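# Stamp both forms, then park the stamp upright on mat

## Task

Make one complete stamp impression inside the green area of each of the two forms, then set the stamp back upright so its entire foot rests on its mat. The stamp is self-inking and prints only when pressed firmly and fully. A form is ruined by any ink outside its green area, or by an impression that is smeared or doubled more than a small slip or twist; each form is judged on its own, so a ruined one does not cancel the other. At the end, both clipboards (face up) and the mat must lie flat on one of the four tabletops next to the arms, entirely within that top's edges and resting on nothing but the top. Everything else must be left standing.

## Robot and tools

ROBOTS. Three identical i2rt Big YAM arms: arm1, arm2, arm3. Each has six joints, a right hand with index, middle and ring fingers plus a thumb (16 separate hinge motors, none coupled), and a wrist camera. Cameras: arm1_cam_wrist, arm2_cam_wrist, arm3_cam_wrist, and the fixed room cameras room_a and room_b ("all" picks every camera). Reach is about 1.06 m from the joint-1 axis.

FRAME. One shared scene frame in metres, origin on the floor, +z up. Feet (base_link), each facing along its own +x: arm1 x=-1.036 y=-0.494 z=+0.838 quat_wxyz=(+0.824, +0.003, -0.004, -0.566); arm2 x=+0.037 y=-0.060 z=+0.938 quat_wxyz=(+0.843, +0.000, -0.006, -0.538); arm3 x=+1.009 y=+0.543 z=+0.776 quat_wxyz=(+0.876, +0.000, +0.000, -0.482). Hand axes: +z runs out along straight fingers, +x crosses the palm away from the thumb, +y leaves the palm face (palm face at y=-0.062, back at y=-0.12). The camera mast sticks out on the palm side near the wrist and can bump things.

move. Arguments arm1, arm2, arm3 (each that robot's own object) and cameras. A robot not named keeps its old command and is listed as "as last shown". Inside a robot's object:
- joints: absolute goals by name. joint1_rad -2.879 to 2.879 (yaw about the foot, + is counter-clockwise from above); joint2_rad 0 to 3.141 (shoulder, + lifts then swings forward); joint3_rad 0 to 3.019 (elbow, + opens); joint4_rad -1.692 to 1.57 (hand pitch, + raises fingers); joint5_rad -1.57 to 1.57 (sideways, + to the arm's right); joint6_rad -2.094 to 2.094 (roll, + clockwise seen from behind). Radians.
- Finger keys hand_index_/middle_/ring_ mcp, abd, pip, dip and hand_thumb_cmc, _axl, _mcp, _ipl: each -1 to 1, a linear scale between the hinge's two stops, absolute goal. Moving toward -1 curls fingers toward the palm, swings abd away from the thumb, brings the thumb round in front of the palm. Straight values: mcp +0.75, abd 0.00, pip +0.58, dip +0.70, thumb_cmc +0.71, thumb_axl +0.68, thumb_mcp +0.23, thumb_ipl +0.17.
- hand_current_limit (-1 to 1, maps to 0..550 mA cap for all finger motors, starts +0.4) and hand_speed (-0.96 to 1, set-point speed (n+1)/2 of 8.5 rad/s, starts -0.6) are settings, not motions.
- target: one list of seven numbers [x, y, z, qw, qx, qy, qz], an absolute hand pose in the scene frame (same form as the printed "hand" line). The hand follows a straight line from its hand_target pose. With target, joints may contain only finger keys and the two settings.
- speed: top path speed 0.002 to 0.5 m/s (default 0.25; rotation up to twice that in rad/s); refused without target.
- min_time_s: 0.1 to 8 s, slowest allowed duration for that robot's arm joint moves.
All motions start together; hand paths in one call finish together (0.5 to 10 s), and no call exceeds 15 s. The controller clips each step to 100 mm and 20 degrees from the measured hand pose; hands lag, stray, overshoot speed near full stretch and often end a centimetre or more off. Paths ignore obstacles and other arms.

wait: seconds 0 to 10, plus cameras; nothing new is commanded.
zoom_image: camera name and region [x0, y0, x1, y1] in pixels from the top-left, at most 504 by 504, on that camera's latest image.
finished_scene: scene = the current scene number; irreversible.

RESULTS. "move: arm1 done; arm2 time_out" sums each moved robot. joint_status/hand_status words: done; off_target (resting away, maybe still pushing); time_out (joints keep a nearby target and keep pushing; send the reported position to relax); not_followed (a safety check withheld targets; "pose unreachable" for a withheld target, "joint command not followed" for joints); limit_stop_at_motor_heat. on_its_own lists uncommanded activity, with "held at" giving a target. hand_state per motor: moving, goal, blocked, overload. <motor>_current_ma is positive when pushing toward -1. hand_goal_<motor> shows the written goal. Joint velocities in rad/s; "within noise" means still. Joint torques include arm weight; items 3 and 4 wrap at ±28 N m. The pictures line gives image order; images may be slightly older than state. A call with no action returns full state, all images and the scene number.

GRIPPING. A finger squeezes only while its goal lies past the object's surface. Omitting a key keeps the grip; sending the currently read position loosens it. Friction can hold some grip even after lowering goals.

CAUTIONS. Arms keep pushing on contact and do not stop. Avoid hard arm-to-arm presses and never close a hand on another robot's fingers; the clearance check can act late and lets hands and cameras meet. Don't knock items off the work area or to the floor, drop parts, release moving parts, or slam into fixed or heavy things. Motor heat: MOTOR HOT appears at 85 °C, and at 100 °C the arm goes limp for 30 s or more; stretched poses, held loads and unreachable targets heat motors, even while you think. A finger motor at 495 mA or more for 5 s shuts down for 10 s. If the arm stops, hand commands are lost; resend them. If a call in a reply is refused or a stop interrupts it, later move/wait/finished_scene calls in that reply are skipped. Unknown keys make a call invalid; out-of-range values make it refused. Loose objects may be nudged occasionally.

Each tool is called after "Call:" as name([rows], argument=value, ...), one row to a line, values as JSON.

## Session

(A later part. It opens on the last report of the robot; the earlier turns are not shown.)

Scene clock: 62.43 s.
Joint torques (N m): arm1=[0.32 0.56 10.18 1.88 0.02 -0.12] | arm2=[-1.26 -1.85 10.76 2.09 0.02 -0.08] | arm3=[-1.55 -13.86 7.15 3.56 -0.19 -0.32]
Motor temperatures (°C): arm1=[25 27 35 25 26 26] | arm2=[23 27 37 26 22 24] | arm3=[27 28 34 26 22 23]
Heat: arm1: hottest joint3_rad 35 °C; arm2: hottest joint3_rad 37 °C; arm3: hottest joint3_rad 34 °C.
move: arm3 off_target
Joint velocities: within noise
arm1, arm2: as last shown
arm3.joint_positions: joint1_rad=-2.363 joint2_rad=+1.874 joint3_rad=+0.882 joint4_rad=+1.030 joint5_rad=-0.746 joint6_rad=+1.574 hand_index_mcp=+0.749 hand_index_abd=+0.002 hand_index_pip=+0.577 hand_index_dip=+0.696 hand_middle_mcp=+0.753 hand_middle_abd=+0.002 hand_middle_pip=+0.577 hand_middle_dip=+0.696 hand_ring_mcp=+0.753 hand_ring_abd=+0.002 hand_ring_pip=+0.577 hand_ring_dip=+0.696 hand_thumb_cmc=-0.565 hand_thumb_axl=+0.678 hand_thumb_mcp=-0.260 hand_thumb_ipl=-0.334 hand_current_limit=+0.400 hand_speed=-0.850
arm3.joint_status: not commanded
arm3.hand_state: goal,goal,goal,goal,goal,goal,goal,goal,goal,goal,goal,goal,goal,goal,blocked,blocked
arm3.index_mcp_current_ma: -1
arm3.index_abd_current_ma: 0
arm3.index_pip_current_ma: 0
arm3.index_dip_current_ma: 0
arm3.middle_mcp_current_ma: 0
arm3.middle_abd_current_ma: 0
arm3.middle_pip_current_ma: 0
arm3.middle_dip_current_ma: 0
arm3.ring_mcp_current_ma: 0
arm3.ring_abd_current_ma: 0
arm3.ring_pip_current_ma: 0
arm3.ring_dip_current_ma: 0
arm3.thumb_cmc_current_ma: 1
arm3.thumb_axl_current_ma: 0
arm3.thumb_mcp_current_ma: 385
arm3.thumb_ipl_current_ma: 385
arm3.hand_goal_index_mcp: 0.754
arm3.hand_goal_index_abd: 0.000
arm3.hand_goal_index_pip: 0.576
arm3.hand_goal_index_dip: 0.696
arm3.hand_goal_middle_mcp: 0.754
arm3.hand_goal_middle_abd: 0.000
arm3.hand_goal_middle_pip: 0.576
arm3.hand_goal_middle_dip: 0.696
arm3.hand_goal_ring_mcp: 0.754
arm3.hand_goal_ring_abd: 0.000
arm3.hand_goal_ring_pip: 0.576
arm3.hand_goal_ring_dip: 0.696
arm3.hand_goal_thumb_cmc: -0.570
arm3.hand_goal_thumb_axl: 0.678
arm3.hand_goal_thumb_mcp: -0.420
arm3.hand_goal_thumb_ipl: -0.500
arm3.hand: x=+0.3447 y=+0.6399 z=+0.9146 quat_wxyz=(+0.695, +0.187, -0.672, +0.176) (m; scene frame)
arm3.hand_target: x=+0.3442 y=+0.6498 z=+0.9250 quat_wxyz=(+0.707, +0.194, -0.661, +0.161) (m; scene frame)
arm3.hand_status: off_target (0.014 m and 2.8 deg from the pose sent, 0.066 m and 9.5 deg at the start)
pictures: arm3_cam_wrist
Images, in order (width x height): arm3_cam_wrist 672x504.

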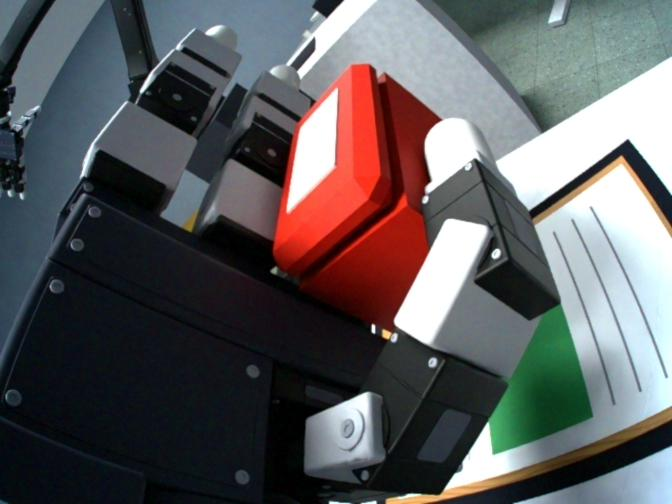

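Call:
move(arm3={"target": [0.364, 0.647, 0.889, 0.6962, 0.1881, -0.6727, 0.1662], "speed": 0.08}, cameras=["arm3_cam_wrist"])

Scene clock: 64.77 s.
Joint torques (N m): arm1=[0.32 0.56 10.18 1.88 0.02 -0.12] | arm2=[-1.26 -1.79 10.76 2.1 0.02 -0.08] | arm3=[-2.08 -13.51 6.16 3.54 -0.19 -0.36]
Motor temperatures (°C): arm1=[25 27 35 25 26 26] | arm2=[23 27 37 26 22 24] | arm3=[27 29 34 26 22 23]
Heat: arm1: hottest joint3_rad 35 °C; arm2: hottest joint3_rad 37 °C; arm3: hottest joint3_rad 34 °C.
move: arm3 off_target
Joint velocities: within noise
arm1, arm2: as last shown
arm3.joint_positions: joint1_rad=-2.364 joint2_rad=+1.908 joint3_rad=+0.824 joint4_rad=+1.091 joint5_rad=-0.748 joint6_rad=+1.574 hand_index_mcp=+0.749 hand_index_abd=+0.002 hand_index_pip=+0.577 hand_index_dip=+0.696 hand_middle_mcp=+0.753 hand_middle_abd=+0.002 hand_middle_pip=+0.577 hand_middle_dip=+0.696 hand_ring_mcp=+0.753 hand_ring_abd=+0.002 hand_ring_pip=+0.577 hand_ring_dip=+0.696 hand_thumb_cmc=-0.565 hand_thumb_axl=+0.678 hand_thumb_mcp=-0.260 hand_thumb_ipl=-0.334 hand_current_limit=+0.400 hand_speed=-0.850
arm3.joint_status: not commanded
arm3.hand_state: goal,goal,goal,goal,goal,goal,goal,goal,goal,goal,goal,goal,goal,goal,blocked,blocked
arm3.index_mcp_current_ma: -1
arm3.index_abd_current_ma: 0
arm3.index_pip_current_ma: 0
arm3.index_dip_current_ma: 0
arm3.middle_mcp_current_ma: 0
arm3.middle_abd_current_ma: 0
arm3.middle_pip_current_ma: 0
arm3.middle_dip_current_ma: 0
arm3.ring_mcp_current_ma: 0
arm3.ring_abd_current_ma: 0
arm3.ring_pip_current_ma: 0
arm3.ring_dip_current_ma: 0
arm3.thumb_cmc_current_ma: 1
arm3.thumb_axl_current_ma: 0
arm3.thumb_mcp_current_ma: 385
arm3.thumb_ipl_current_ma: 385
arm3.hand_goal_index_mcp: 0.754
arm3.hand_goal_index_abd: 0.000
arm3.hand_goal_index_pip: 0.576
arm3.hand_goal_index_dip: 0.696
arm3.hand_goal_middle_mcp: 0.754
arm3.hand_goal_middle_abd: 0.000
arm3.hand_goal_middle_pip: 0.576
arm3.hand_goal_middle_dip: 0.696
arm3.hand_goal_ring_mcp: 0.754
arm3.hand_goal_ring_abd: 0.000
arm3.hand_goal_ring_pip: 0.576
arm3.hand_goal_ring_dip: 0.696
arm3.hand_goal_thumb_cmc: -0.570
arm3.hand_goal_thumb_axl: 0.678
arm3.hand_goal_thumb_mcp: -0.420
arm3.hand_goal_thumb_ipl: -0.500
arm3.hand: x=+0.3636 y=+0.6359 z=+0.8827 quat_wxyz=(+0.685, +0.182, -0.682, +0.182) (m; scene frame)
arm3.hand_target: x=+0.3642 y=+0.6470 z=+0.8890 quat_wxyz=(+0.696, +0.188, -0.673, +0.166) (m; scene frame)
arm3.hand_status: off_target (0.013 m and 2.5 deg from the pose sent, 0.033 m and 1.2 deg at the start)
pictures: arm3_cam_wrist
Images, in order (width x height): arm3_cam_wrist 672x504.

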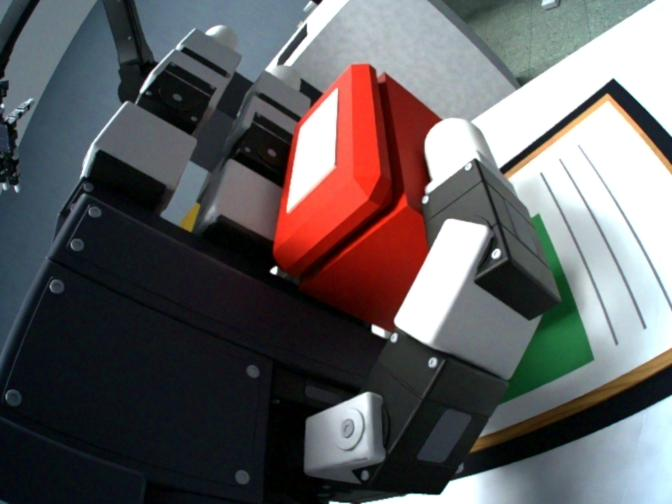

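Call:
move(arm3={"target": [0.372, 0.650, 0.870, 0.6962, 0.1881, -0.6727, 0.1662], "speed": 0.06}, cameras=["arm3_cam_wrist", "room_a"])

Call:
zoom_image(camera="arm3_cam_wrist", region=[420, 150, 672, 450])

Call:
zoom_image(camera="room_a", region=[160, 200, 260, 300])

Scene clock: 67.77 s.
Joint torques (N m): arm1=[0.38 0.56 10.18 1.88 0.02 -0.12] | arm2=[-1.32 -1.85 10.74 2.1 0.02 -0.08] | arm3=[-1.67 -13.57 5.49 3.47 -0.22 -0.32]
Motor temperatures (°C): arm1=[25 27 35 25 26 26] | arm2=[23 27 38 26 22 24] | arm3=[27 28 34 26 22 23]
Heat: arm1: hottest joint3_rad 35 °C; arm2: hottest joint3_rad 38 °C; arm3: hottest joint3_rad 34 °C.
move: arm3 off_target
Joint velocities: within noise
arm1, arm2: as last shown
arm3.joint_positions: joint1_rad=-2.375 joint2_rad=+1.951 joint3_rad=+0.806 joint4_rad=+1.154 joint5_rad=-0.759 joint6_rad=+1.574 hand_index_mcp=+0.749 hand_index_abd=+0.002 hand_index_pip=+0.577 hand_index_dip=+0.696 hand_middle_mcp=+0.753 hand_middle_abd=+0.002 hand_middle_pip=+0.577 hand_middle_dip=+0.696 hand_ring_mcp=+0.753 hand_ring_abd=+0.002 hand_ring_pip=+0.577 hand_ring_dip=+0.696 hand_thumb_cmc=-0.565 hand_thumb_axl=+0.678 hand_thumb_mcp=-0.260 hand_thumb_ipl=-0.334 hand_current_limit=+0.400 hand_speed=-0.850
arm3.joint_status: not commanded
arm3.hand_state: goal,goal,goal,goal,goal,goal,goal,goal,goal,goal,goal,goal,goal,goal,blocked,blocked
arm3.index_mcp_current_ma: -1
arm3.index_abd_current_ma: 0
arm3.index_pip_current_ma: 0
arm3.index_dip_current_ma: 0
arm3.middle_mcp_current_ma: 0
arm3.middle_abd_current_ma: 0
arm3.middle_pip_current_ma: 0
arm3.middle_dip_current_ma: 0
arm3.ring_mcp_current_ma: 0
arm3.ring_abd_current_ma: 0
arm3.ring_pip_current_ma: 0
arm3.ring_dip_current_ma: 0
arm3.thumb_cmc_current_ma: 1
arm3.thumb_axl_current_ma: 0
arm3.thumb_mcp_current_ma: 385
arm3.thumb_ipl_current_ma: 385
arm3.hand_goal_index_mcp: 0.754
arm3.hand_goal_index_abd: 0.000
arm3.hand_goal_index_pip: 0.576
arm3.hand_goal_index_dip: 0.696
arm3.hand_goal_middle_mcp: 0.754
arm3.hand_goal_middle_abd: 0.000
arm3.hand_goal_middle_pip: 0.576
arm3.hand_goal_middle_dip: 0.696
arm3.hand_goal_ring_mcp: 0.754
arm3.hand_goal_ring_abd: 0.000
arm3.hand_goal_ring_pip: 0.576
arm3.hand_goal_ring_dip: 0.696
arm3.hand_goal_thumb_cmc: -0.570
arm3.hand_goal_thumb_axl: 0.678
arm3.hand_goal_thumb_mcp: -0.420
arm3.hand_goal_thumb_ipl: -0.500
arm3.hand: x=+0.3712 y=+0.6392 z=+0.8645 quat_wxyz=(+0.686, +0.182, -0.681, +0.181) (m; scene frame)
arm3.hand_target: x=+0.3722 y=+0.6499 z=+0.8699 quat_wxyz=(+0.696, +0.188, -0.673, +0.166) (m; scene frame)
arm3.hand_status: off_target (0.012 m and 2.4 deg from the pose sent, 0.021 m and 2.5 deg at the start)
pictures: arm3_cam_wrist, room_a
Images, in order (width x height): arm3_cam_wrist 672x504, room_a 672x504.

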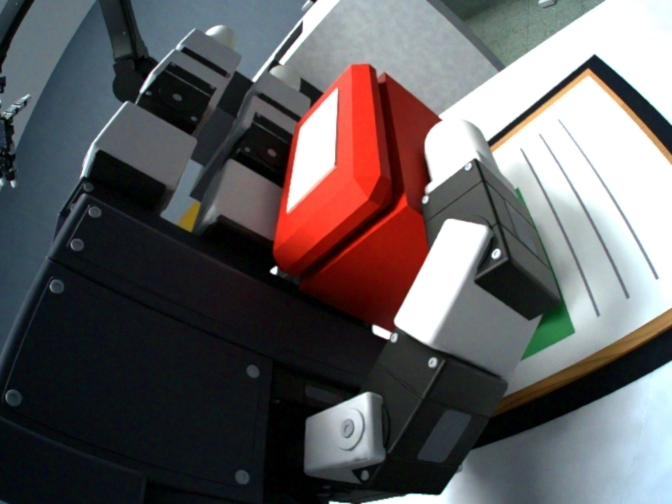

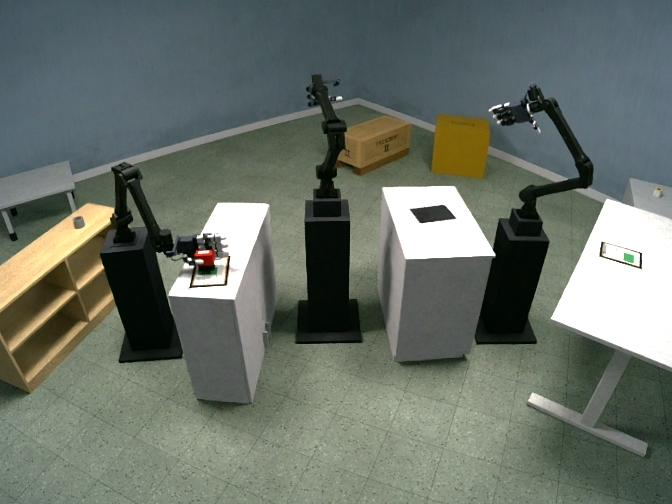

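Scaled by 1.680 from the camera's 672x504 image, which has a finer 960x720 frame.

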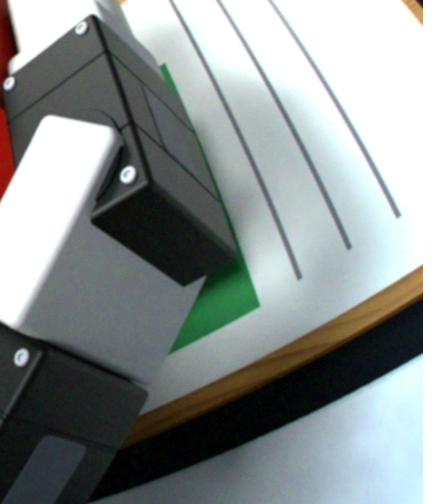

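Scaled by 5.040 from the camera's 672x504 image, which has a finer 960x720 frame.

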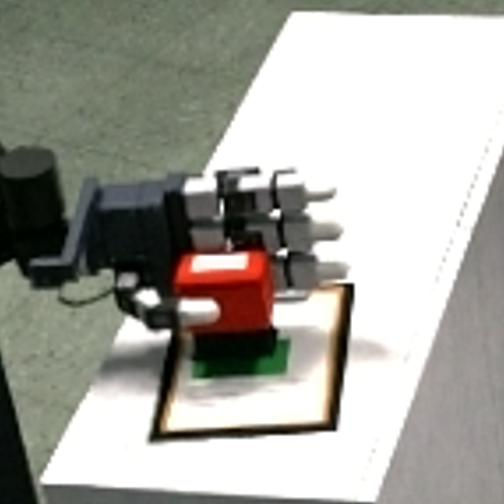

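Call:
zoom_image(camera="room_a", region=[185, 245, 235, 290])

Call:
move(cameras=["room_b"])

Call:
zoom_image(camera="room_b", region=[385, 200, 445, 250])

Scaled by 10.080 from the camera's 672x504 image, which has a finer 960x720 frame.

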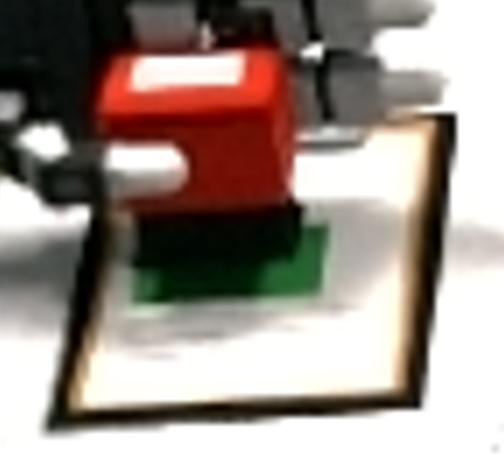

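Scene clock: 71.10 s.
Joint torques (N m): arm1=[0.38 0.56 10.17 1.87 0.02 -0.12] | arm2=[-1.32 -1.85 10.76 2.09 0.02 -0.08] | arm3=[-1.67 -13.39 5.72 3.55 -0.21 -0.33]
Motor temperatures (°C): arm1=[25 27 35 25 26 26] | arm2=[23 27 38 26 22 24] | arm3=[27 28 34 26 22 23]
Heat: arm1: hottest joint3_rad 35 °C; arm2: hottest joint3_rad 38 °C; arm3: hottest joint3_rad 34 °C.
Joint velocities: within noise
arm1.joint_positions: joint1_rad=+0.780 joint2_rad=+0.597 joint3_rad=+1.347 joint4_rad=-1.263 joint5_rad=+0.047 joint6_rad=+1.074 hand_index_mcp=+0.755 hand_index_abd=+0.000 hand_index_pip=+0.577 hand_index_dip=+0.696 hand_middle_mcp=+0.755 hand_middle_abd=+0.000 hand_middle_pip=+0.577 hand_middle_dip=+0.696 hand_ring_mcp=+0.755 hand_ring_abd=+0.000 hand_ring_pip=+0.577 hand_ring_dip=+0.696 hand_thumb_cmc=+0.715 hand_thumb_axl=+0.677 hand_thumb_mcp=+0.226 hand_thumb_ipl=+0.168 hand_current_limit=+0.400 hand_speed=-0.600
arm1.joint_status: not commanded
arm1.hand_state: goal,goal,goal,goal,goal,goal,goal,goal,goal,goal,goal,goal,goal,goal,goal,goal
arm1.index_mcp_current_ma: 2
arm1.index_abd_current_ma: 0
arm1.index_pip_current_ma: 1
arm1.index_dip_current_ma: 0
arm1.middle_mcp_current_ma: 2
arm1.middle_abd_current_ma: 0
arm1.middle_pip_current_ma: 1
arm1.middle_dip_current_ma: 0
arm1.ring_mcp_current_ma: 2
arm1.ring_abd_current_ma: 0
arm1.ring_pip_current_ma: 1
arm1.ring_dip_current_ma: 0
arm1.thumb_cmc_current_ma: 1
arm1.thumb_axl_current_ma: -1
arm1.thumb_mcp_current_ma: 0
arm1.thumb_ipl_current_ma: 0
arm1.hand_goal_index_mcp: 0.754
arm1.hand_goal_index_abd: 0.000
arm1.hand_goal_index_pip: 0.576
arm1.hand_goal_index_dip: 0.696
arm1.hand_goal_middle_mcp: 0.754
arm1.hand_goal_middle_abd: 0.000
arm1.hand_goal_middle_pip: 0.576
arm1.hand_goal_middle_dip: 0.696
arm1.hand_goal_ring_mcp: 0.754
arm1.hand_goal_ring_abd: 0.000
arm1.hand_goal_ring_pip: 0.576
arm1.hand_goal_ring_dip: 0.696
arm1.hand_goal_thumb_cmc: 0.714
arm1.hand_goal_thumb_axl: 0.678
arm1.hand_goal_thumb_mcp: 0.226
arm1.hand_goal_thumb_ipl: 0.168
arm1.hand: x=-0.8536 y=-0.6827 z=+1.3983 quat_wxyz=(+0.242, +0.861, +0.018, +0.447) (m; scene frame)
arm1.hand_target: x=-0.8565 y=-0.6815 z=+1.4114 quat_wxyz=(+0.247, +0.853, +0.018, +0.459) (m; scene frame)
arm1.hand_status: not commanded
arm2.joint_positions: joint1_rad=+0.199 joint2_rad=+0.800 joint3_rad=+1.023 joint4_rad=-0.597 joint5_rad=+0.000 joint6_rad=+1.545 hand_index_mcp=+0.755 hand_index_abd=+0.001 hand_index_pip=+0.577 hand_index_dip=+0.696 hand_middle_mcp=+0.755 hand_middle_abd=+0.001 hand_middle_pip=+0.577 hand_middle_dip=+0.696 hand_ring_mcp=+0.755 hand_ring_abd=+0.001 hand_ring_pip=+0.577 hand_ring_dip=+0.696 hand_thumb_cmc=-0.564 hand_thumb_axl=+0.677 hand_thumb_mcp=+0.222 hand_thumb_ipl=+0.168 hand_current_limit=+0.400 hand_speed=-0.600
arm2.joint_status: not commanded
arm2.hand_state: goal,goal,goal,goal,goal,goal,goal,goal,goal,goal,goal,goal,goal,goal,goal,goal
arm2.index_mcp_current_ma: 0
arm2.index_abd_current_ma: 0
arm2.index_pip_current_ma: 0
arm2.index_dip_current_ma: 0
arm2.middle_mcp_current_ma: 0
arm2.middle_abd_current_ma: 0
arm2.middle_pip_current_ma: 0
arm2.middle_dip_current_ma: 0
arm2.ring_mcp_current_ma: 0
arm2.ring_abd_current_ma: 0
arm2.ring_pip_current_ma: 0
arm2.ring_dip_current_ma: 0
arm2.thumb_cmc_current_ma: 4
arm2.thumb_axl_current_ma: 0
arm2.thumb_mcp_current_ma: -4
arm2.thumb_ipl_current_ma: 0
arm2.hand_goal_index_mcp: 0.754
arm2.hand_goal_index_abd: 0.000
arm2.hand_goal_index_pip: 0.576
arm2.hand_goal_index_dip: 0.696
arm2.hand_goal_middle_mcp: 0.754
arm2.hand_goal_middle_abd: 0.000
arm2.hand_goal_middle_pip: 0.576
arm2.hand_goal_middle_dip: 0.696
arm2.hand_goal_ring_mcp: 0.754
arm2.hand_goal_ring_abd: 0.000
arm2.hand_goal_ring_pip: 0.576
arm2.hand_goal_ring_dip: 0.696
arm2.hand_goal_thumb_cmc: -0.570
arm2.hand_goal_thumb_axl: 0.678
arm2.hand_goal_thumb_mcp: 0.226
arm2.hand_goal_thumb_ipl: 0.168
arm2.hand: x=+0.2018 y=-0.4329 z=+1.3658 quat_wxyz=(+0.261, +0.739, -0.363, +0.504) (m; scene frame)
arm2.hand_target: x=+0.1986 y=-0.4365 z=+1.3792 quat_wxyz=(+0.266, +0.727, -0.369, +0.514) (m; scene frame)
arm2.hand_status: not commanded
arm3.joint_positions: joint1_rad=-2.375 joint2_rad=+1.951 joint3_rad=+0.806 joint4_rad=+1.154 joint5_rad=-0.759 joint6_rad=+1.574 hand_index_mcp=+0.749 hand_index_abd=+0.002 hand_index_pip=+0.577 hand_index_dip=+0.696 hand_middle_mcp=+0.753 hand_middle_abd=+0.002 hand_middle_pip=+0.577 hand_middle_dip=+0.696 hand_ring_mcp=+0.753 hand_ring_abd=+0.002 hand_ring_pip=+0.577 hand_ring_dip=+0.696 hand_thumb_cmc=-0.565 hand_thumb_axl=+0.678 hand_thumb_mcp=-0.260 hand_thumb_ipl=-0.334 hand_current_limit=+0.400 hand_speed=-0.850
arm3.joint_status: not commanded
arm3.hand_state: goal,goal,goal,goal,goal,goal,goal,goal,goal,goal,goal,goal,goal,goal,blocked,blocked
arm3.index_mcp_current_ma: -1
arm3.index_abd_current_ma: 0
arm3.index_pip_current_ma: 0
arm3.index_dip_current_ma: 0
arm3.middle_mcp_current_ma: 0
arm3.middle_abd_current_ma: 0
arm3.middle_pip_current_ma: 0
arm3.middle_dip_current_ma: 0
arm3.ring_mcp_current_ma: 0
arm3.ring_abd_current_ma: 0
arm3.ring_pip_current_ma: 0
arm3.ring_dip_current_ma: 0
arm3.thumb_cmc_current_ma: 1
arm3.thumb_axl_current_ma: 0
arm3.thumb_mcp_current_ma: 385
arm3.thumb_ipl_current_ma: 385
arm3.hand_goal_index_mcp: 0.754
arm3.hand_goal_index_abd: 0.000
arm3.hand_goal_index_pip: 0.576
arm3.hand_goal_index_dip: 0.696
arm3.hand_goal_middle_mcp: 0.754
arm3.hand_goal_middle_abd: 0.000
arm3.hand_goal_middle_pip: 0.576
arm3.hand_goal_middle_dip: 0.696
arm3.hand_goal_ring_mcp: 0.754
arm3.hand_goal_ring_abd: 0.000
arm3.hand_goal_ring_pip: 0.576
arm3.hand_goal_ring_dip: 0.696
arm3.hand_goal_thumb_cmc: -0.570
arm3.hand_goal_thumb_axl: 0.678
arm3.hand_goal_thumb_mcp: -0.420
arm3.hand_goal_thumb_ipl: -0.500
arm3.hand: x=+0.3712 y=+0.6392 z=+0.8645 quat_wxyz=(+0.686, +0.182, -0.681, +0.181) (m; scene frame)
arm3.hand_target: x=+0.3722 y=+0.6499 z=+0.8699 quat_wxyz=(+0.696, +0.188, -0.673, +0.166) (m; scene frame)
arm3.hand_status: off_target (0.012 m and 2.4 deg from the pose sent, 0.021 m and 2.5 deg at the start)
pictures: room_b
Images, in order (width x height): room_b 672x504.

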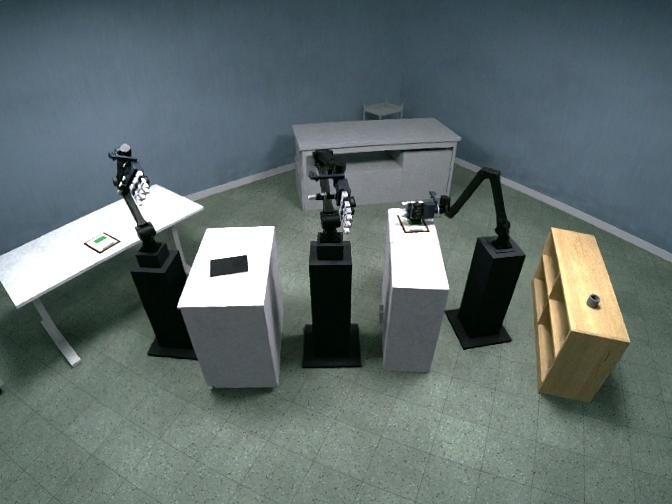

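Scaled by 8.400 from the camera's 672x504 image, which has a finer 960x720 frame.

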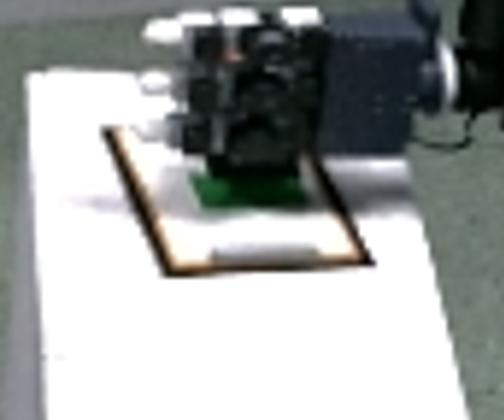

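Call:
move(arm3={"target": [0.3700, 0.6545, 0.856, 0.6962, 0.1881, -0.6727, 0.1662], "speed": 0.05}, cameras=["arm3_cam_wrist", "room_a", "room_b"])

Call:
zoom_image(camera="room_a", region=[185, 245, 235, 290])

Call:
zoom_image(camera="room_b", region=[395, 205, 435, 240])

Scene clock: 73.67 s.
Joint torques (N m): arm1=[0.38 0.56 10.17 1.88 0.02 -0.12] | arm2=[-1.32 -1.85 10.76 2.1 0.02 -0.08] | arm3=[-1.67 -13.45 6.28 3.38 -0.22 -0.35]
Motor temperatures (°C): arm1=[25 27 35 25 26 26] | arm2=[23 27 38 26 22 24] | arm3=[27 28 33 26 22 23]
Heat: arm1: hottest joint3_rad 35 °C; arm2: hottest joint3_rad 38 °C; arm3: hottest joint3_rad 33 °C.
move: arm3 off_target
Joint velocities: within noise
arm1, arm2: as last shown
arm3.joint_positions: joint1_rad=-2.383 joint2_rad=+1.994 joint3_rad=+0.806 joint4_rad=+1.186 joint5_rad=-0.767 joint6_rad=+1.574 hand_index_mcp=+0.749 hand_index_abd=+0.002 hand_index_pip=+0.577 hand_index_dip=+0.696 hand_middle_mcp=+0.753 hand_middle_abd=+0.002 hand_middle_pip=+0.577 hand_middle_dip=+0.696 hand_ring_mcp=+0.753 hand_ring_abd=+0.002 hand_ring_pip=+0.577 hand_ring_dip=+0.696 hand_thumb_cmc=-0.565 hand_thumb_axl=+0.678 hand_thumb_mcp=-0.260 hand_thumb_ipl=-0.334 hand_current_limit=+0.400 hand_speed=-0.850
arm3.joint_status: not commanded
arm3.hand_state: goal,goal,goal,goal,goal,goal,goal,goal,goal,goal,goal,goal,goal,goal,blocked,blocked
arm3.index_mcp_current_ma: -1
arm3.index_abd_current_ma: 0
arm3.index_pip_current_ma: 0
arm3.index_dip_current_ma: 0
arm3.middle_mcp_current_ma: 0
arm3.middle_abd_current_ma: 0
arm3.middle_pip_current_ma: 0
arm3.middle_dip_current_ma: 0
arm3.ring_mcp_current_ma: 0
arm3.ring_abd_current_ma: 0
arm3.ring_pip_current_ma: 0
arm3.ring_dip_current_ma: 0
arm3.thumb_cmc_current_ma: 1
arm3.thumb_axl_current_ma: 0
arm3.thumb_mcp_current_ma: 385
arm3.thumb_ipl_current_ma: 385
arm3.hand_goal_index_mcp: 0.754
arm3.hand_goal_index_abd: 0.000
arm3.hand_goal_index_pip: 0.576
arm3.hand_goal_index_dip: 0.696
arm3.hand_goal_middle_mcp: 0.754
arm3.hand_goal_middle_abd: 0.000
arm3.hand_goal_middle_pip: 0.576
arm3.hand_goal_middle_dip: 0.696
arm3.hand_goal_ring_mcp: 0.754
arm3.hand_goal_ring_abd: 0.000
arm3.hand_goal_ring_pip: 0.576
arm3.hand_goal_ring_dip: 0.696
arm3.hand_goal_thumb_cmc: -0.570
arm3.hand_goal_thumb_axl: 0.678
arm3.hand_goal_thumb_mcp: -0.420
arm3.hand_goal_thumb_ipl: -0.500
arm3.hand: x=+0.3736 y=+0.6423 z=+0.8462 quat_wxyz=(+0.682, +0.181, -0.684, +0.183) (m; scene frame)
arm3.hand_target: x=+0.3704 y=+0.6542 z=+0.8559 quat_wxyz=(+0.696, +0.188, -0.673, +0.166) (m; scene frame)
arm3.hand_status: off_target (0.016 m and 3.0 deg from the pose sent, 0.018 m and 2.4 deg at the start)
pictures: arm3_cam_wrist, room_a, room_b
Images, in order (width x height): arm3_cam_wrist 672x504, room_a 672x504, room_b 672x504.

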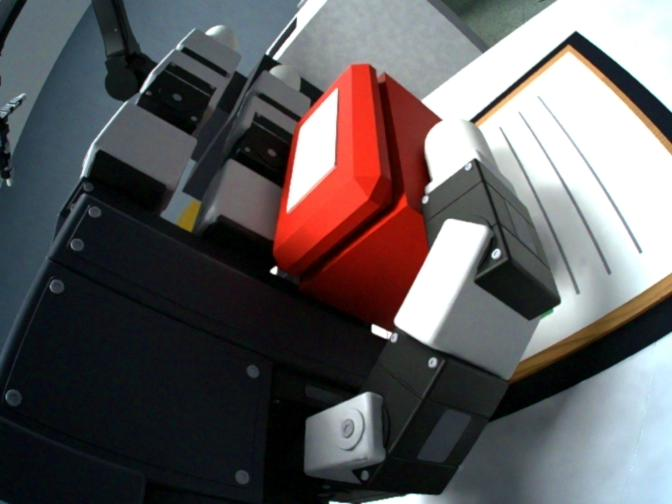

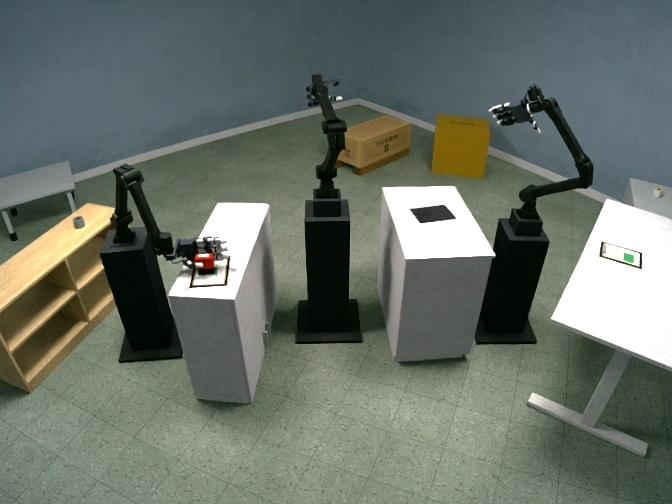

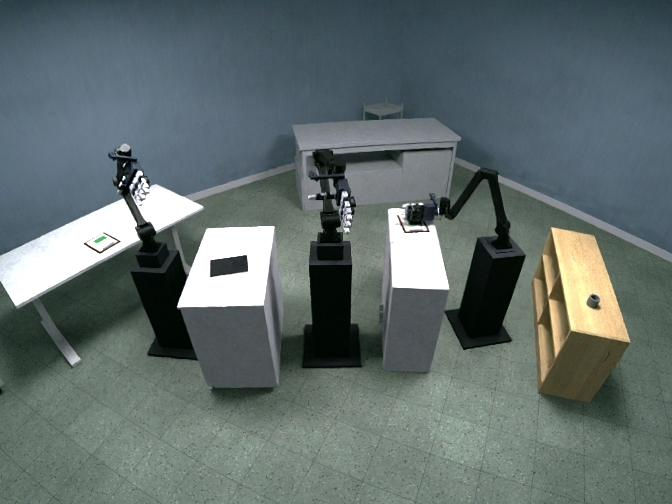

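Scaled by 10.080 from the camera's 672x504 image, which has a finer 960x720 frame.

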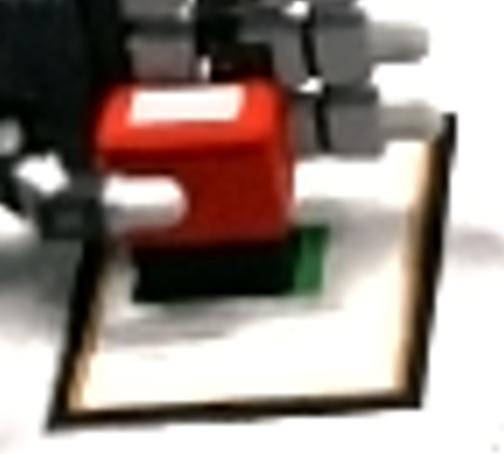

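Scaled by 12.600 from the camera's 672x504 image, which has a finer 960x720 frame.

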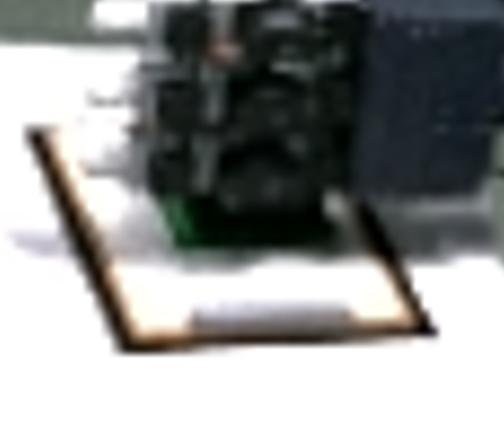

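Call:
move(arm3={"target": [0.366, 0.645, 0.882, 0.6962, 0.1881, -0.6727, 0.1662], "speed": 0.08})

Call:
move(arm3={"target": [0.366, 0.645, 0.858, 0.6962, 0.1881, -0.6727, 0.1662], "speed": 0.05}, cameras=["room_a", "room_b"])

Call:
zoom_image(camera="room_a", region=[185, 245, 235, 290])

Call:
zoom_image(camera="room_b", region=[395, 205, 435, 240])

Scene clock: 75.97 s.
Joint torques (N m): arm1=[0.38 0.56 10.17 1.88 0.02 -0.12] | arm2=[-1.26 -1.85 10.76 2.09 0.02 -0.08] | arm3=[0.09 -17.14 6.39 2.25 0.05 -0.34]
Motor temperatures (°C): arm1=[25 27 35 25 26 26] | arm2=[23 27 38 26 22 24] | arm3=[27 29 33 26 22 23]
Heat: arm1: hottest joint3_rad 35 °C; arm2: hottest joint3_rad 38 °C; arm3: hottest joint3_rad 33 °C.
move: arm3 off_target
Joint velocities: within noise
arm1, arm2: as last shown
arm3.joint_positions: joint1_rad=-2.383 joint2_rad=+1.966 joint3_rad=+0.806 joint4_rad=+1.148 joint5_rad=-0.752 joint6_rad=+1.574 hand_index_mcp=+0.749 hand_index_abd=+0.003 hand_index_pip=+0.577 hand_index_dip=+0.696 hand_middle_mcp=+0.753 hand_middle_abd=+0.002 hand_middle_pip=+0.577 hand_middle_dip=+0.696 hand_ring_mcp=+0.753 hand_ring_abd=+0.002 hand_ring_pip=+0.577 hand_ring_dip=+0.696 hand_thumb_cmc=-0.565 hand_thumb_axl=+0.678 hand_thumb_mcp=-0.260 hand_thumb_ipl=-0.334 hand_current_limit=+0.400 hand_speed=-0.850
arm3.joint_status: not commanded
arm3.hand_state: goal,goal,goal,goal,goal,goal,goal,goal,goal,goal,goal,goal,goal,goal,blocked,blocked
arm3.index_mcp_current_ma: -1
arm3.index_abd_current_ma: 0
arm3.index_pip_current_ma: 0
arm3.index_dip_current_ma: 0
arm3.middle_mcp_current_ma: 0
arm3.middle_abd_current_ma: 0
arm3.middle_pip_current_ma: 0
arm3.middle_dip_current_ma: 0
arm3.ring_mcp_current_ma: 0
arm3.ring_abd_current_ma: 0
arm3.ring_pip_current_ma: 0
arm3.ring_dip_current_ma: 0
arm3.thumb_cmc_current_ma: 1
arm3.thumb_axl_current_ma: 0
arm3.thumb_mcp_current_ma: 385
arm3.thumb_ipl_current_ma: 385
arm3.hand_goal_index_mcp: 0.754
arm3.hand_goal_index_abd: 0.000
arm3.hand_goal_index_pip: 0.576
arm3.hand_goal_index_dip: 0.696
arm3.hand_goal_middle_mcp: 0.754
arm3.hand_goal_middle_abd: 0.000
arm3.hand_goal_middle_pip: 0.576
arm3.hand_goal_middle_dip: 0.696
arm3.hand_goal_ring_mcp: 0.754
arm3.hand_goal_ring_abd: 0.000
arm3.hand_goal_ring_pip: 0.576
arm3.hand_goal_ring_dip: 0.696
arm3.hand_goal_thumb_cmc: -0.570
arm3.hand_goal_thumb_axl: 0.678
arm3.hand_goal_thumb_mcp: -0.420
arm3.hand_goal_thumb_ipl: -0.500
arm3.hand: x=+0.3728 y=+0.6454 z=+0.8540 quat_wxyz=(+0.681, +0.174, -0.689, +0.180) (m; scene frame)
arm3.hand_target: x=+0.3665 y=+0.6447 z=+0.8819 quat_wxyz=(+0.696, +0.188, -0.672, +0.166) (m; scene frame)
arm3.hand_status: off_target (0.029 m and 3.4 deg from the pose sent, 0.037 m and 3.0 deg at the start)
pictures: none

Scene clock: 77.23 s.
Joint torques (N m): arm1=[0.38 0.56 10.18 1.88 0.02 -0.12] | arm2=[-1.32 -1.73 10.76 2.1 0.02 -0.08] | arm3=[0.32 -13.04 6.57 3.43 0.04 -0.32]
Motor temperatures (°C): arm1=[25 27 35 25 26 26] | arm2=[23 27 38 26 22 24] | arm3=[27 29 33 26 22 23]
Heat: arm1: hottest joint3_rad 35 °C; arm2: hottest joint3_rad 38 °C; arm3: hottest joint3_rad 33 °C.
move: arm3 off_target
Joint velocities: within noise
arm1, arm2: as last shown
arm3.joint_positions: joint1_rad=-2.383 joint2_rad=+1.990 joint3_rad=+0.806 joint4_rad=+1.178 joint5_rad=-0.751 joint6_rad=+1.574 hand_index_mcp=+0.749 hand_index_abd=+0.003 hand_index_pip=+0.577 hand_index_dip=+0.696 hand_middle_mcp=+0.753 hand_middle_abd=+0.002 hand_middle_pip=+0.577 hand_middle_dip=+0.696 hand_ring_mcp=+0.753 hand_ring_abd=+0.002 hand_ring_pip=+0.577 hand_ring_dip=+0.696 hand_thumb_cmc=-0.565 hand_thumb_axl=+0.678 hand_thumb_mcp=-0.260 hand_thumb_ipl=-0.334 hand_current_limit=+0.400 hand_speed=-0.850
arm3.joint_status: not commanded
arm3.hand_state: goal,goal,goal,goal,goal,goal,goal,goal,goal,goal,goal,goal,goal,goal,blocked,blocked
arm3.index_mcp_current_ma: -1
arm3.index_abd_current_ma: 0
arm3.index_pip_current_ma: 0
arm3.index_dip_current_ma: 0
arm3.middle_mcp_current_ma: 0
arm3.middle_abd_current_ma: 0
arm3.middle_pip_current_ma: 0
arm3.middle_dip_current_ma: 0
arm3.ring_mcp_current_ma: 0
arm3.ring_abd_current_ma: 0
arm3.ring_pip_current_ma: 0
arm3.ring_dip_current_ma: 0
arm3.thumb_cmc_current_ma: 1
arm3.thumb_axl_current_ma: 0
arm3.thumb_mcp_current_ma: 385
arm3.thumb_ipl_current_ma: 385
arm3.hand_goal_index_mcp: 0.754
arm3.hand_goal_index_abd: 0.000
arm3.hand_goal_index_pip: 0.576
arm3.hand_goal_index_dip: 0.696
arm3.hand_goal_middle_mcp: 0.754
arm3.hand_goal_middle_abd: 0.000
arm3.hand_goal_middle_pip: 0.576
arm3.hand_goal_middle_dip: 0.696
arm3.hand_goal_ring_mcp: 0.754
arm3.hand_goal_ring_abd: 0.000
arm3.hand_goal_ring_pip: 0.576
arm3.hand_goal_ring_dip: 0.696
arm3.hand_goal_thumb_cmc: -0.570
arm3.hand_goal_thumb_axl: 0.678
arm3.hand_goal_thumb_mcp: -0.420
arm3.hand_goal_thumb_ipl: -0.500
arm3.hand: x=+0.3734 y=+0.6453 z=+0.8463 quat_wxyz=(+0.682, +0.175, -0.687, +0.179) (m; scene frame)
arm3.hand_target: x=+0.3664 y=+0.6448 z=+0.8579 quat_wxyz=(+0.696, +0.188, -0.673, +0.166) (m; scene frame)
arm3.hand_status: off_target (0.014 m and 3.1 deg from the pose sent, 0.008 m and 3.4 deg at the start)
pictures: room_a, room_b
Images, in order (width x height): room_a 672x504, room_b 672x504.

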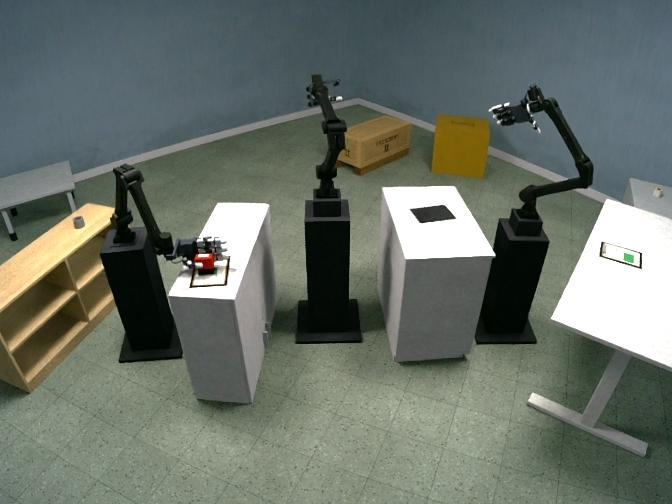

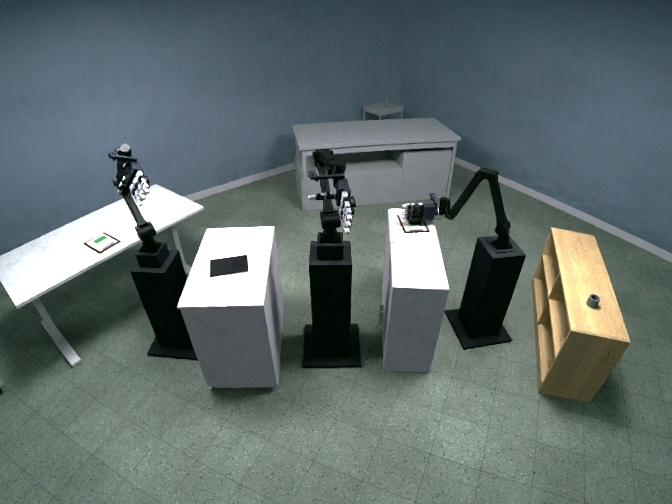

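Scaled by 10.080 from the camera's 672x504 image, which has a finer 960x720 frame.

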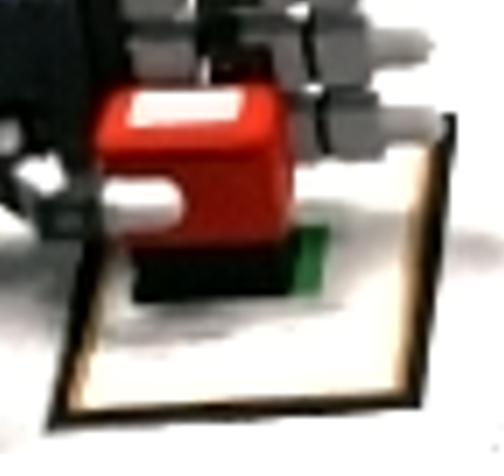

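Scaled by 12.600 from the camera's 672x504 image, which has a finer 960x720 frame.

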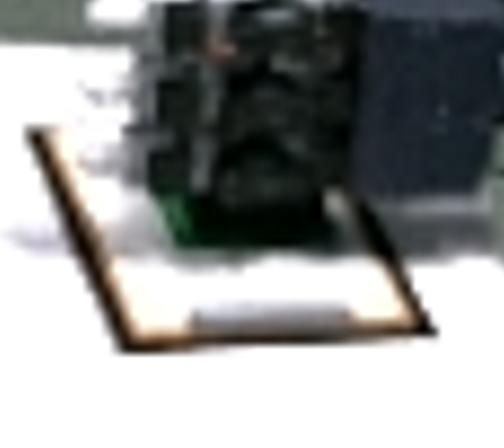

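Call:
move(arm3={"target": [0.362, 0.626, 0.925, 0.6962, 0.1881, -0.6727, 0.1662], "speed": 0.12})

Call:
move(arm3={"target": [0.366, 0.638, 0.875, 0.6962, 0.1881, -0.6727, 0.1662], "speed": 0.06}, cameras=["room_a", "arm3_cam_wrist"])

Call:
zoom_image(camera="room_a", region=[185, 245, 235, 290])

Scene clock: 79.03 s.
Joint torques (N m): arm1=[0.38 0.56 10.17 1.88 0.02 -0.12] | arm2=[-1.32 -1.79 10.74 2.11 0.02 -0.08] | arm3=[1.2 -15.44 7.56 2.24 0.05 -0.33]
Motor temperatures (°C): arm1=[25 27 36 25 26 26] | arm2=[23 27 38 26 22 24] | arm3=[27 29 33 26 22 23]
Heat: arm1: hottest joint3_rad 36 °C; arm2: hottest joint3_rad 38 °C; arm3: hottest joint3_rad 33 °C.
move: arm3 off_target
Joint velocities: within noise
arm1, arm2: as last shown
arm3.joint_positions: joint1_rad=-2.351 joint2_rad=+1.840 joint3_rad=+0.806 joint4_rad=+1.028 joint5_rad=-0.710 joint6_rad=+1.574 hand_index_mcp=+0.749 hand_index_abd=+0.003 hand_index_pip=+0.577 hand_index_dip=+0.696 hand_middle_mcp=+0.753 hand_middle_abd=+0.002 hand_middle_pip=+0.577 hand_middle_dip=+0.696 hand_ring_mcp=+0.753 hand_ring_abd=+0.002 hand_ring_pip=+0.577 hand_ring_dip=+0.696 hand_thumb_cmc=-0.565 hand_thumb_axl=+0.678 hand_thumb_mcp=-0.260 hand_thumb_ipl=-0.334 hand_current_limit=+0.400 hand_speed=-0.850
arm3.joint_status: not commanded
arm3.hand_state: goal,goal,goal,goal,goal,goal,goal,goal,goal,goal,goal,goal,goal,goal,blocked,blocked
arm3.index_mcp_current_ma: -1
arm3.index_abd_current_ma: 0
arm3.index_pip_current_ma: 0
arm3.index_dip_current_ma: 0
arm3.middle_mcp_current_ma: 0
arm3.middle_abd_current_ma: 0
arm3.middle_pip_current_ma: 0
arm3.middle_dip_current_ma: 0
arm3.ring_mcp_current_ma: 0
arm3.ring_abd_current_ma: 0
arm3.ring_pip_current_ma: 0
arm3.ring_dip_current_ma: 0
arm3.thumb_cmc_current_ma: 1
arm3.thumb_axl_current_ma: 0
arm3.thumb_mcp_current_ma: 385
arm3.thumb_ipl_current_ma: 385
arm3.hand_goal_index_mcp: 0.754
arm3.hand_goal_index_abd: 0.000
arm3.hand_goal_index_pip: 0.576
arm3.hand_goal_index_dip: 0.696
arm3.hand_goal_middle_mcp: 0.754
arm3.hand_goal_middle_abd: 0.000
arm3.hand_goal_middle_pip: 0.576
arm3.hand_goal_middle_dip: 0.696
arm3.hand_goal_ring_mcp: 0.754
arm3.hand_goal_ring_abd: 0.000
arm3.hand_goal_ring_pip: 0.576
arm3.hand_goal_ring_dip: 0.696
arm3.hand_goal_thumb_cmc: -0.570
arm3.hand_goal_thumb_axl: 0.678
arm3.hand_goal_thumb_mcp: -0.420
arm3.hand_goal_thumb_ipl: -0.500
arm3.hand: x=+0.3686 y=+0.6330 z=+0.9011 quat_wxyz=(+0.683, +0.172, -0.688, +0.175) (m; scene frame)
arm3.hand_target: x=+0.3625 y=+0.6259 z=+0.9250 quat_wxyz=(+0.696, +0.188, -0.672, +0.166) (m; scene frame)
arm3.hand_status: off_target (0.026 m and 3.1 deg from the pose sent, 0.082 m and 3.1 deg at the start)
pictures: none

Scene clock: 80.63 s.
Joint torques (N m): arm1=[0.38 0.5 10.18 1.87 0.02 -0.12] | arm2=[-1.32 -1.85 10.74 2.1 0.02 -0.08] | arm3=[-1.32 -13.45 6.41 3.45 -0.17 -0.33]
Motor temperatures (°C): arm1=[25 27 36 25 26 26] | arm2=[23 27 38 26 22 24] | arm3=[27 29 33 26 22 23]
Heat: arm1: hottest joint3_rad 36 °C; arm2: hottest joint3_rad 38 °C; arm3: hottest joint3_rad 33 °C.
move: arm3 off_target
Joint velocities: within noise
arm1, arm2: as last shown
arm3.joint_positions: joint1_rad=-2.351 joint2_rad=+1.939 joint3_rad=+0.806 joint4_rad=+1.135 joint5_rad=-0.730 joint6_rad=+1.574 hand_index_mcp=+0.749 hand_index_abd=+0.003 hand_index_pip=+0.577 hand_index_dip=+0.696 hand_middle_mcp=+0.753 hand_middle_abd=+0.002 hand_middle_pip=+0.577 hand_middle_dip=+0.696 hand_ring_mcp=+0.753 hand_ring_abd=+0.002 hand_ring_pip=+0.577 hand_ring_dip=+0.696 hand_thumb_cmc=-0.565 hand_thumb_axl=+0.678 hand_thumb_mcp=-0.260 hand_thumb_ipl=-0.334 hand_current_limit=+0.400 hand_speed=-0.850
arm3.joint_status: not commanded
arm3.hand_state: goal,goal,goal,goal,goal,goal,goal,goal,goal,goal,goal,goal,goal,goal,blocked,blocked
arm3.index_mcp_current_ma: -1
arm3.index_abd_current_ma: 0
arm3.index_pip_current_ma: 0
arm3.index_dip_current_ma: 0
arm3.middle_mcp_current_ma: 0
arm3.middle_abd_current_ma: 0
arm3.middle_pip_current_ma: 0
arm3.middle_dip_current_ma: 0
arm3.ring_mcp_current_ma: 0
arm3.ring_abd_current_ma: 0
arm3.ring_pip_current_ma: 0
arm3.ring_dip_current_ma: 0
arm3.thumb_cmc_current_ma: 1
arm3.thumb_axl_current_ma: 0
arm3.thumb_mcp_current_ma: 385
arm3.thumb_ipl_current_ma: 385
arm3.hand_goal_index_mcp: 0.754
arm3.hand_goal_index_abd: 0.000
arm3.hand_goal_index_pip: 0.576
arm3.hand_goal_index_dip: 0.696
arm3.hand_goal_middle_mcp: 0.754
arm3.hand_goal_middle_abd: 0.000
arm3.hand_goal_middle_pip: 0.576
arm3.hand_goal_middle_dip: 0.696
arm3.hand_goal_ring_mcp: 0.754
arm3.hand_goal_ring_abd: 0.000
arm3.hand_goal_ring_pip: 0.576
arm3.hand_goal_ring_dip: 0.696
arm3.hand_goal_thumb_cmc: -0.570
arm3.hand_goal_thumb_axl: 0.678
arm3.hand_goal_thumb_mcp: -0.420
arm3.hand_goal_thumb_ipl: -0.500
arm3.hand: x=+0.3686 y=+0.6291 z=+0.8668 quat_wxyz=(+0.684, +0.180, -0.684, +0.181) (m; scene frame)
arm3.hand_target: x=+0.3663 y=+0.6379 z=+0.8749 quat_wxyz=(+0.696, +0.188, -0.673, +0.166) (m; scene frame)
arm3.hand_status: off_target (0.012 m and 2.7 deg from the pose sent, 0.027 m and 3.1 deg at the start)
pictures: arm3_cam_wrist, room_a
Images, in order (width x height): arm3_cam_wrist 672x504, room_a 672x504.

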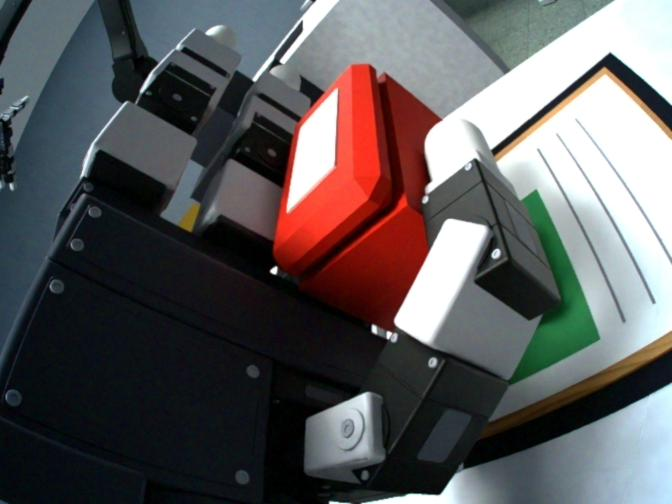

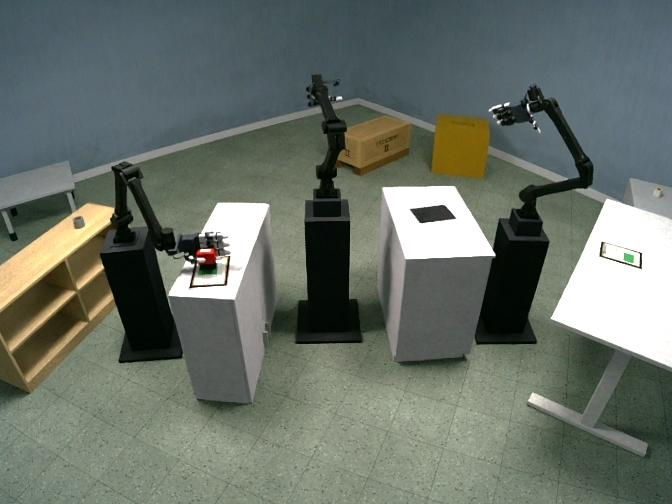

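Scaled by 10.080 from the camera's 672x504 image, which has a finer 960x720 frame.

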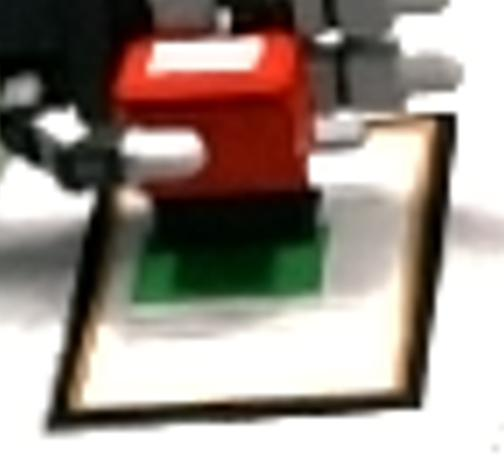

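Call:
move(arm3={"target": [0.369, 0.648, 0.872, 0.6962, 0.1881, -0.6727, 0.1662], "speed": 0.06})

Scene clock: 82.70 s.
Joint torques (N m): arm1=[0.38 0.56 10.17 1.87 0.02 -0.12] | arm2=[-1.26 -1.79 10.77 2.09 0.02 -0.08] | arm3=[-1.73 -13.04 6.31 3.36 -0.17 -0.33]
Motor temperatures (°C): arm1=[25 27 36 25 26 26] | arm2=[23 27 38 26 22 24] | arm3=[27 29 33 26 22 23]
Heat: arm1: hottest joint3_rad 36 °C; arm2: hottest joint3_rad 38 °C; arm3: hottest joint3_rad 33 °C.
move: arm3 off_target
Joint velocities: within noise
arm1, arm2: as last shown
arm3.joint_positions: joint1_rad=-2.371 joint2_rad=+1.945 joint3_rad=+0.806 joint4_rad=+1.145 joint5_rad=-0.753 joint6_rad=+1.574 hand_index_mcp=+0.749 hand_index_abd=+0.003 hand_index_pip=+0.577 hand_index_dip=+0.696 hand_middle_mcp=+0.753 hand_middle_abd=+0.002 hand_middle_pip=+0.577 hand_middle_dip=+0.696 hand_ring_mcp=+0.753 hand_ring_abd=+0.002 hand_ring_pip=+0.577 hand_ring_dip=+0.696 hand_thumb_cmc=-0.565 hand_thumb_axl=+0.678 hand_thumb_mcp=-0.260 hand_thumb_ipl=-0.334 hand_current_limit=+0.400 hand_speed=-0.850
arm3.joint_status: not commanded
arm3.hand_state: goal,goal,goal,goal,goal,goal,goal,goal,goal,goal,goal,goal,goal,goal,blocked,blocked
arm3.index_mcp_current_ma: -1
arm3.index_abd_current_ma: 0
arm3.index_pip_current_ma: 0
arm3.index_dip_current_ma: 0
arm3.middle_mcp_current_ma: 0
arm3.middle_abd_current_ma: 0
arm3.middle_pip_current_ma: 0
arm3.middle_dip_current_ma: 0
arm3.ring_mcp_current_ma: 0
arm3.ring_abd_current_ma: 0
arm3.ring_pip_current_ma: 0
arm3.ring_dip_current_ma: 0
arm3.thumb_cmc_current_ma: 1
arm3.thumb_axl_current_ma: 0
arm3.thumb_mcp_current_ma: 385
arm3.thumb_ipl_current_ma: 385
arm3.hand_goal_index_mcp: 0.754
arm3.hand_goal_index_abd: 0.000
arm3.hand_goal_index_pip: 0.576
arm3.hand_goal_index_dip: 0.696
arm3.hand_goal_middle_mcp: 0.754
arm3.hand_goal_middle_abd: 0.000
arm3.hand_goal_middle_pip: 0.576
arm3.hand_goal_middle_dip: 0.696
arm3.hand_goal_ring_mcp: 0.754
arm3.hand_goal_ring_abd: 0.000
arm3.hand_goal_ring_pip: 0.576
arm3.hand_goal_ring_dip: 0.696
arm3.hand_goal_thumb_cmc: -0.570
arm3.hand_goal_thumb_axl: 0.678
arm3.hand_goal_thumb_mcp: -0.420
arm3.hand_goal_thumb_ipl: -0.500
arm3.hand: x=+0.3707 y=+0.6379 z=+0.8661 quat_wxyz=(+0.685, +0.181, -0.682, +0.181) (m; scene frame)
arm3.hand_target: x=+0.3692 y=+0.6478 z=+0.8721 quat_wxyz=(+0.696, +0.188, -0.673, +0.166) (m; scene frame)
arm3.hand_status: off_target (0.012 m and 2.5 deg from the pose sent, 0.020 m and 2.7 deg at the start)
pictures: none

Call:
move(arm3={"target": [0.370, 0.643, 0.857, 0.6962, 0.1881, -0.6727, 0.1662], "speed": 0.05}, cameras=["room_a", "arm3_cam_wrist"])

Call:
zoom_image(camera="room_a", region=[185, 245, 235, 290])

Scene clock: 84.23 s.
Joint torques (N m): arm1=[0.38 0.5 10.17 1.88 0.02 -0.12] | arm2=[-1.26 -1.85 10.76 2.1 0.02 -0.07] | arm3=[-0.73 -13.57 5.56 3.48 0.07 -0.37]
Motor temperatures (°C): arm1=[25 27 36 25 26 26] | arm2=[23 27 38 26 22 24] | arm3=[27 29 33 26 22 23]
Heat: arm1: hottest joint3_rad 36 °C; arm2: hottest joint3_rad 38 °C; arm3: hottest joint3_rad 33 °C.
move: arm3 off_target
Joint velocities: within noise
arm1, arm2: as last shown
arm3.joint_positions: joint1_rad=-2.371 joint2_rad=+1.987 joint3_rad=+0.806 joint4_rad=+1.187 joint5_rad=-0.749 joint6_rad=+1.574 hand_index_mcp=+0.749 hand_index_abd=+0.003 hand_index_pip=+0.577 hand_index_dip=+0.696 hand_middle_mcp=+0.753 hand_middle_abd=+0.002 hand_middle_pip=+0.577 hand_middle_dip=+0.696 hand_ring_mcp=+0.753 hand_ring_abd=+0.002 hand_ring_pip=+0.577 hand_ring_dip=+0.696 hand_thumb_cmc=-0.565 hand_thumb_axl=+0.678 hand_thumb_mcp=-0.260 hand_thumb_ipl=-0.334 hand_current_limit=+0.400 hand_speed=-0.850
arm3.joint_status: not commanded
arm3.hand_state: goal,goal,goal,goal,goal,goal,goal,goal,goal,goal,goal,goal,goal,goal,blocked,blocked
arm3.index_mcp_current_ma: -1
arm3.index_abd_current_ma: 0
arm3.index_pip_current_ma: 0
arm3.index_dip_current_ma: 0
arm3.middle_mcp_current_ma: 0
arm3.middle_abd_current_ma: 0
arm3.middle_pip_current_ma: 0
arm3.middle_dip_current_ma: 0
arm3.ring_mcp_current_ma: 0
arm3.ring_abd_current_ma: 0
arm3.ring_pip_current_ma: 0
arm3.ring_dip_current_ma: 0
arm3.thumb_cmc_current_ma: 1
arm3.thumb_axl_current_ma: 0
arm3.thumb_mcp_current_ma: 385
arm3.thumb_ipl_current_ma: 385
arm3.hand_goal_index_mcp: 0.754
arm3.hand_goal_index_abd: 0.000
arm3.hand_goal_index_pip: 0.576
arm3.hand_goal_index_dip: 0.696
arm3.hand_goal_middle_mcp: 0.754
arm3.hand_goal_middle_abd: 0.000
arm3.hand_goal_middle_pip: 0.576
arm3.hand_goal_middle_dip: 0.696
arm3.hand_goal_ring_mcp: 0.754
arm3.hand_goal_ring_abd: 0.000
arm3.hand_goal_ring_pip: 0.576
arm3.hand_goal_ring_dip: 0.696
arm3.hand_goal_thumb_cmc: -0.570
arm3.hand_goal_thumb_axl: 0.678
arm3.hand_goal_thumb_mcp: -0.420
arm3.hand_goal_thumb_ipl: -0.500
arm3.hand: x=+0.3718 y=+0.6383 z=+0.8509 quat_wxyz=(+0.685, +0.180, -0.682, +0.180) (m; scene frame)
arm3.hand_target: x=+0.3702 y=+0.6429 z=+0.8569 quat_wxyz=(+0.696, +0.188, -0.673, +0.166) (m; scene frame)
arm3.hand_status: off_target (0.008 m and 2.5 deg from the pose sent, 0.010 m and 2.5 deg at the start)
pictures: arm3_cam_wrist, room_a
Images, in order (width x height): arm3_cam_wrist 672x504, room_a 672x504.

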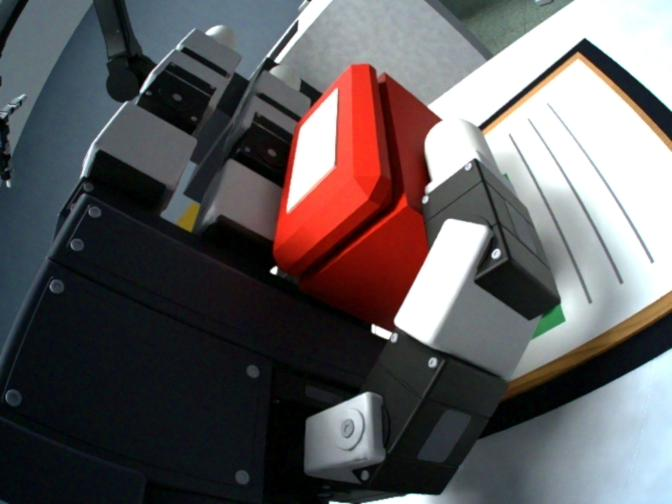

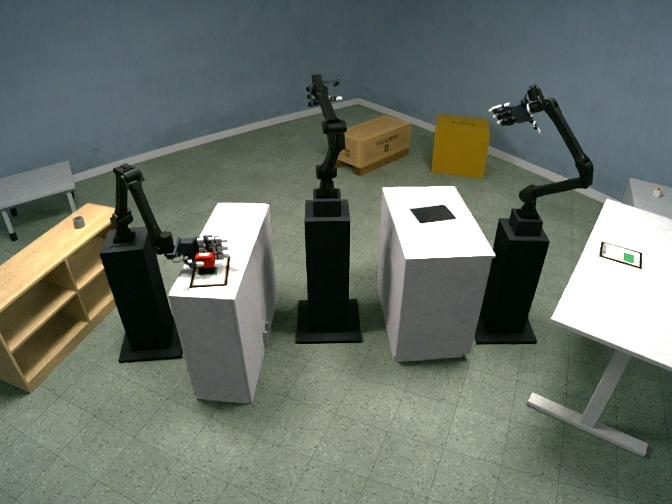

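Scaled by 10.080 from the camera's 672x504 image, which has a finer 960x720 frame.

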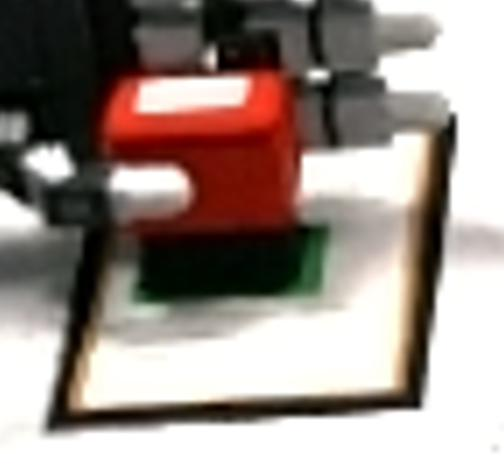

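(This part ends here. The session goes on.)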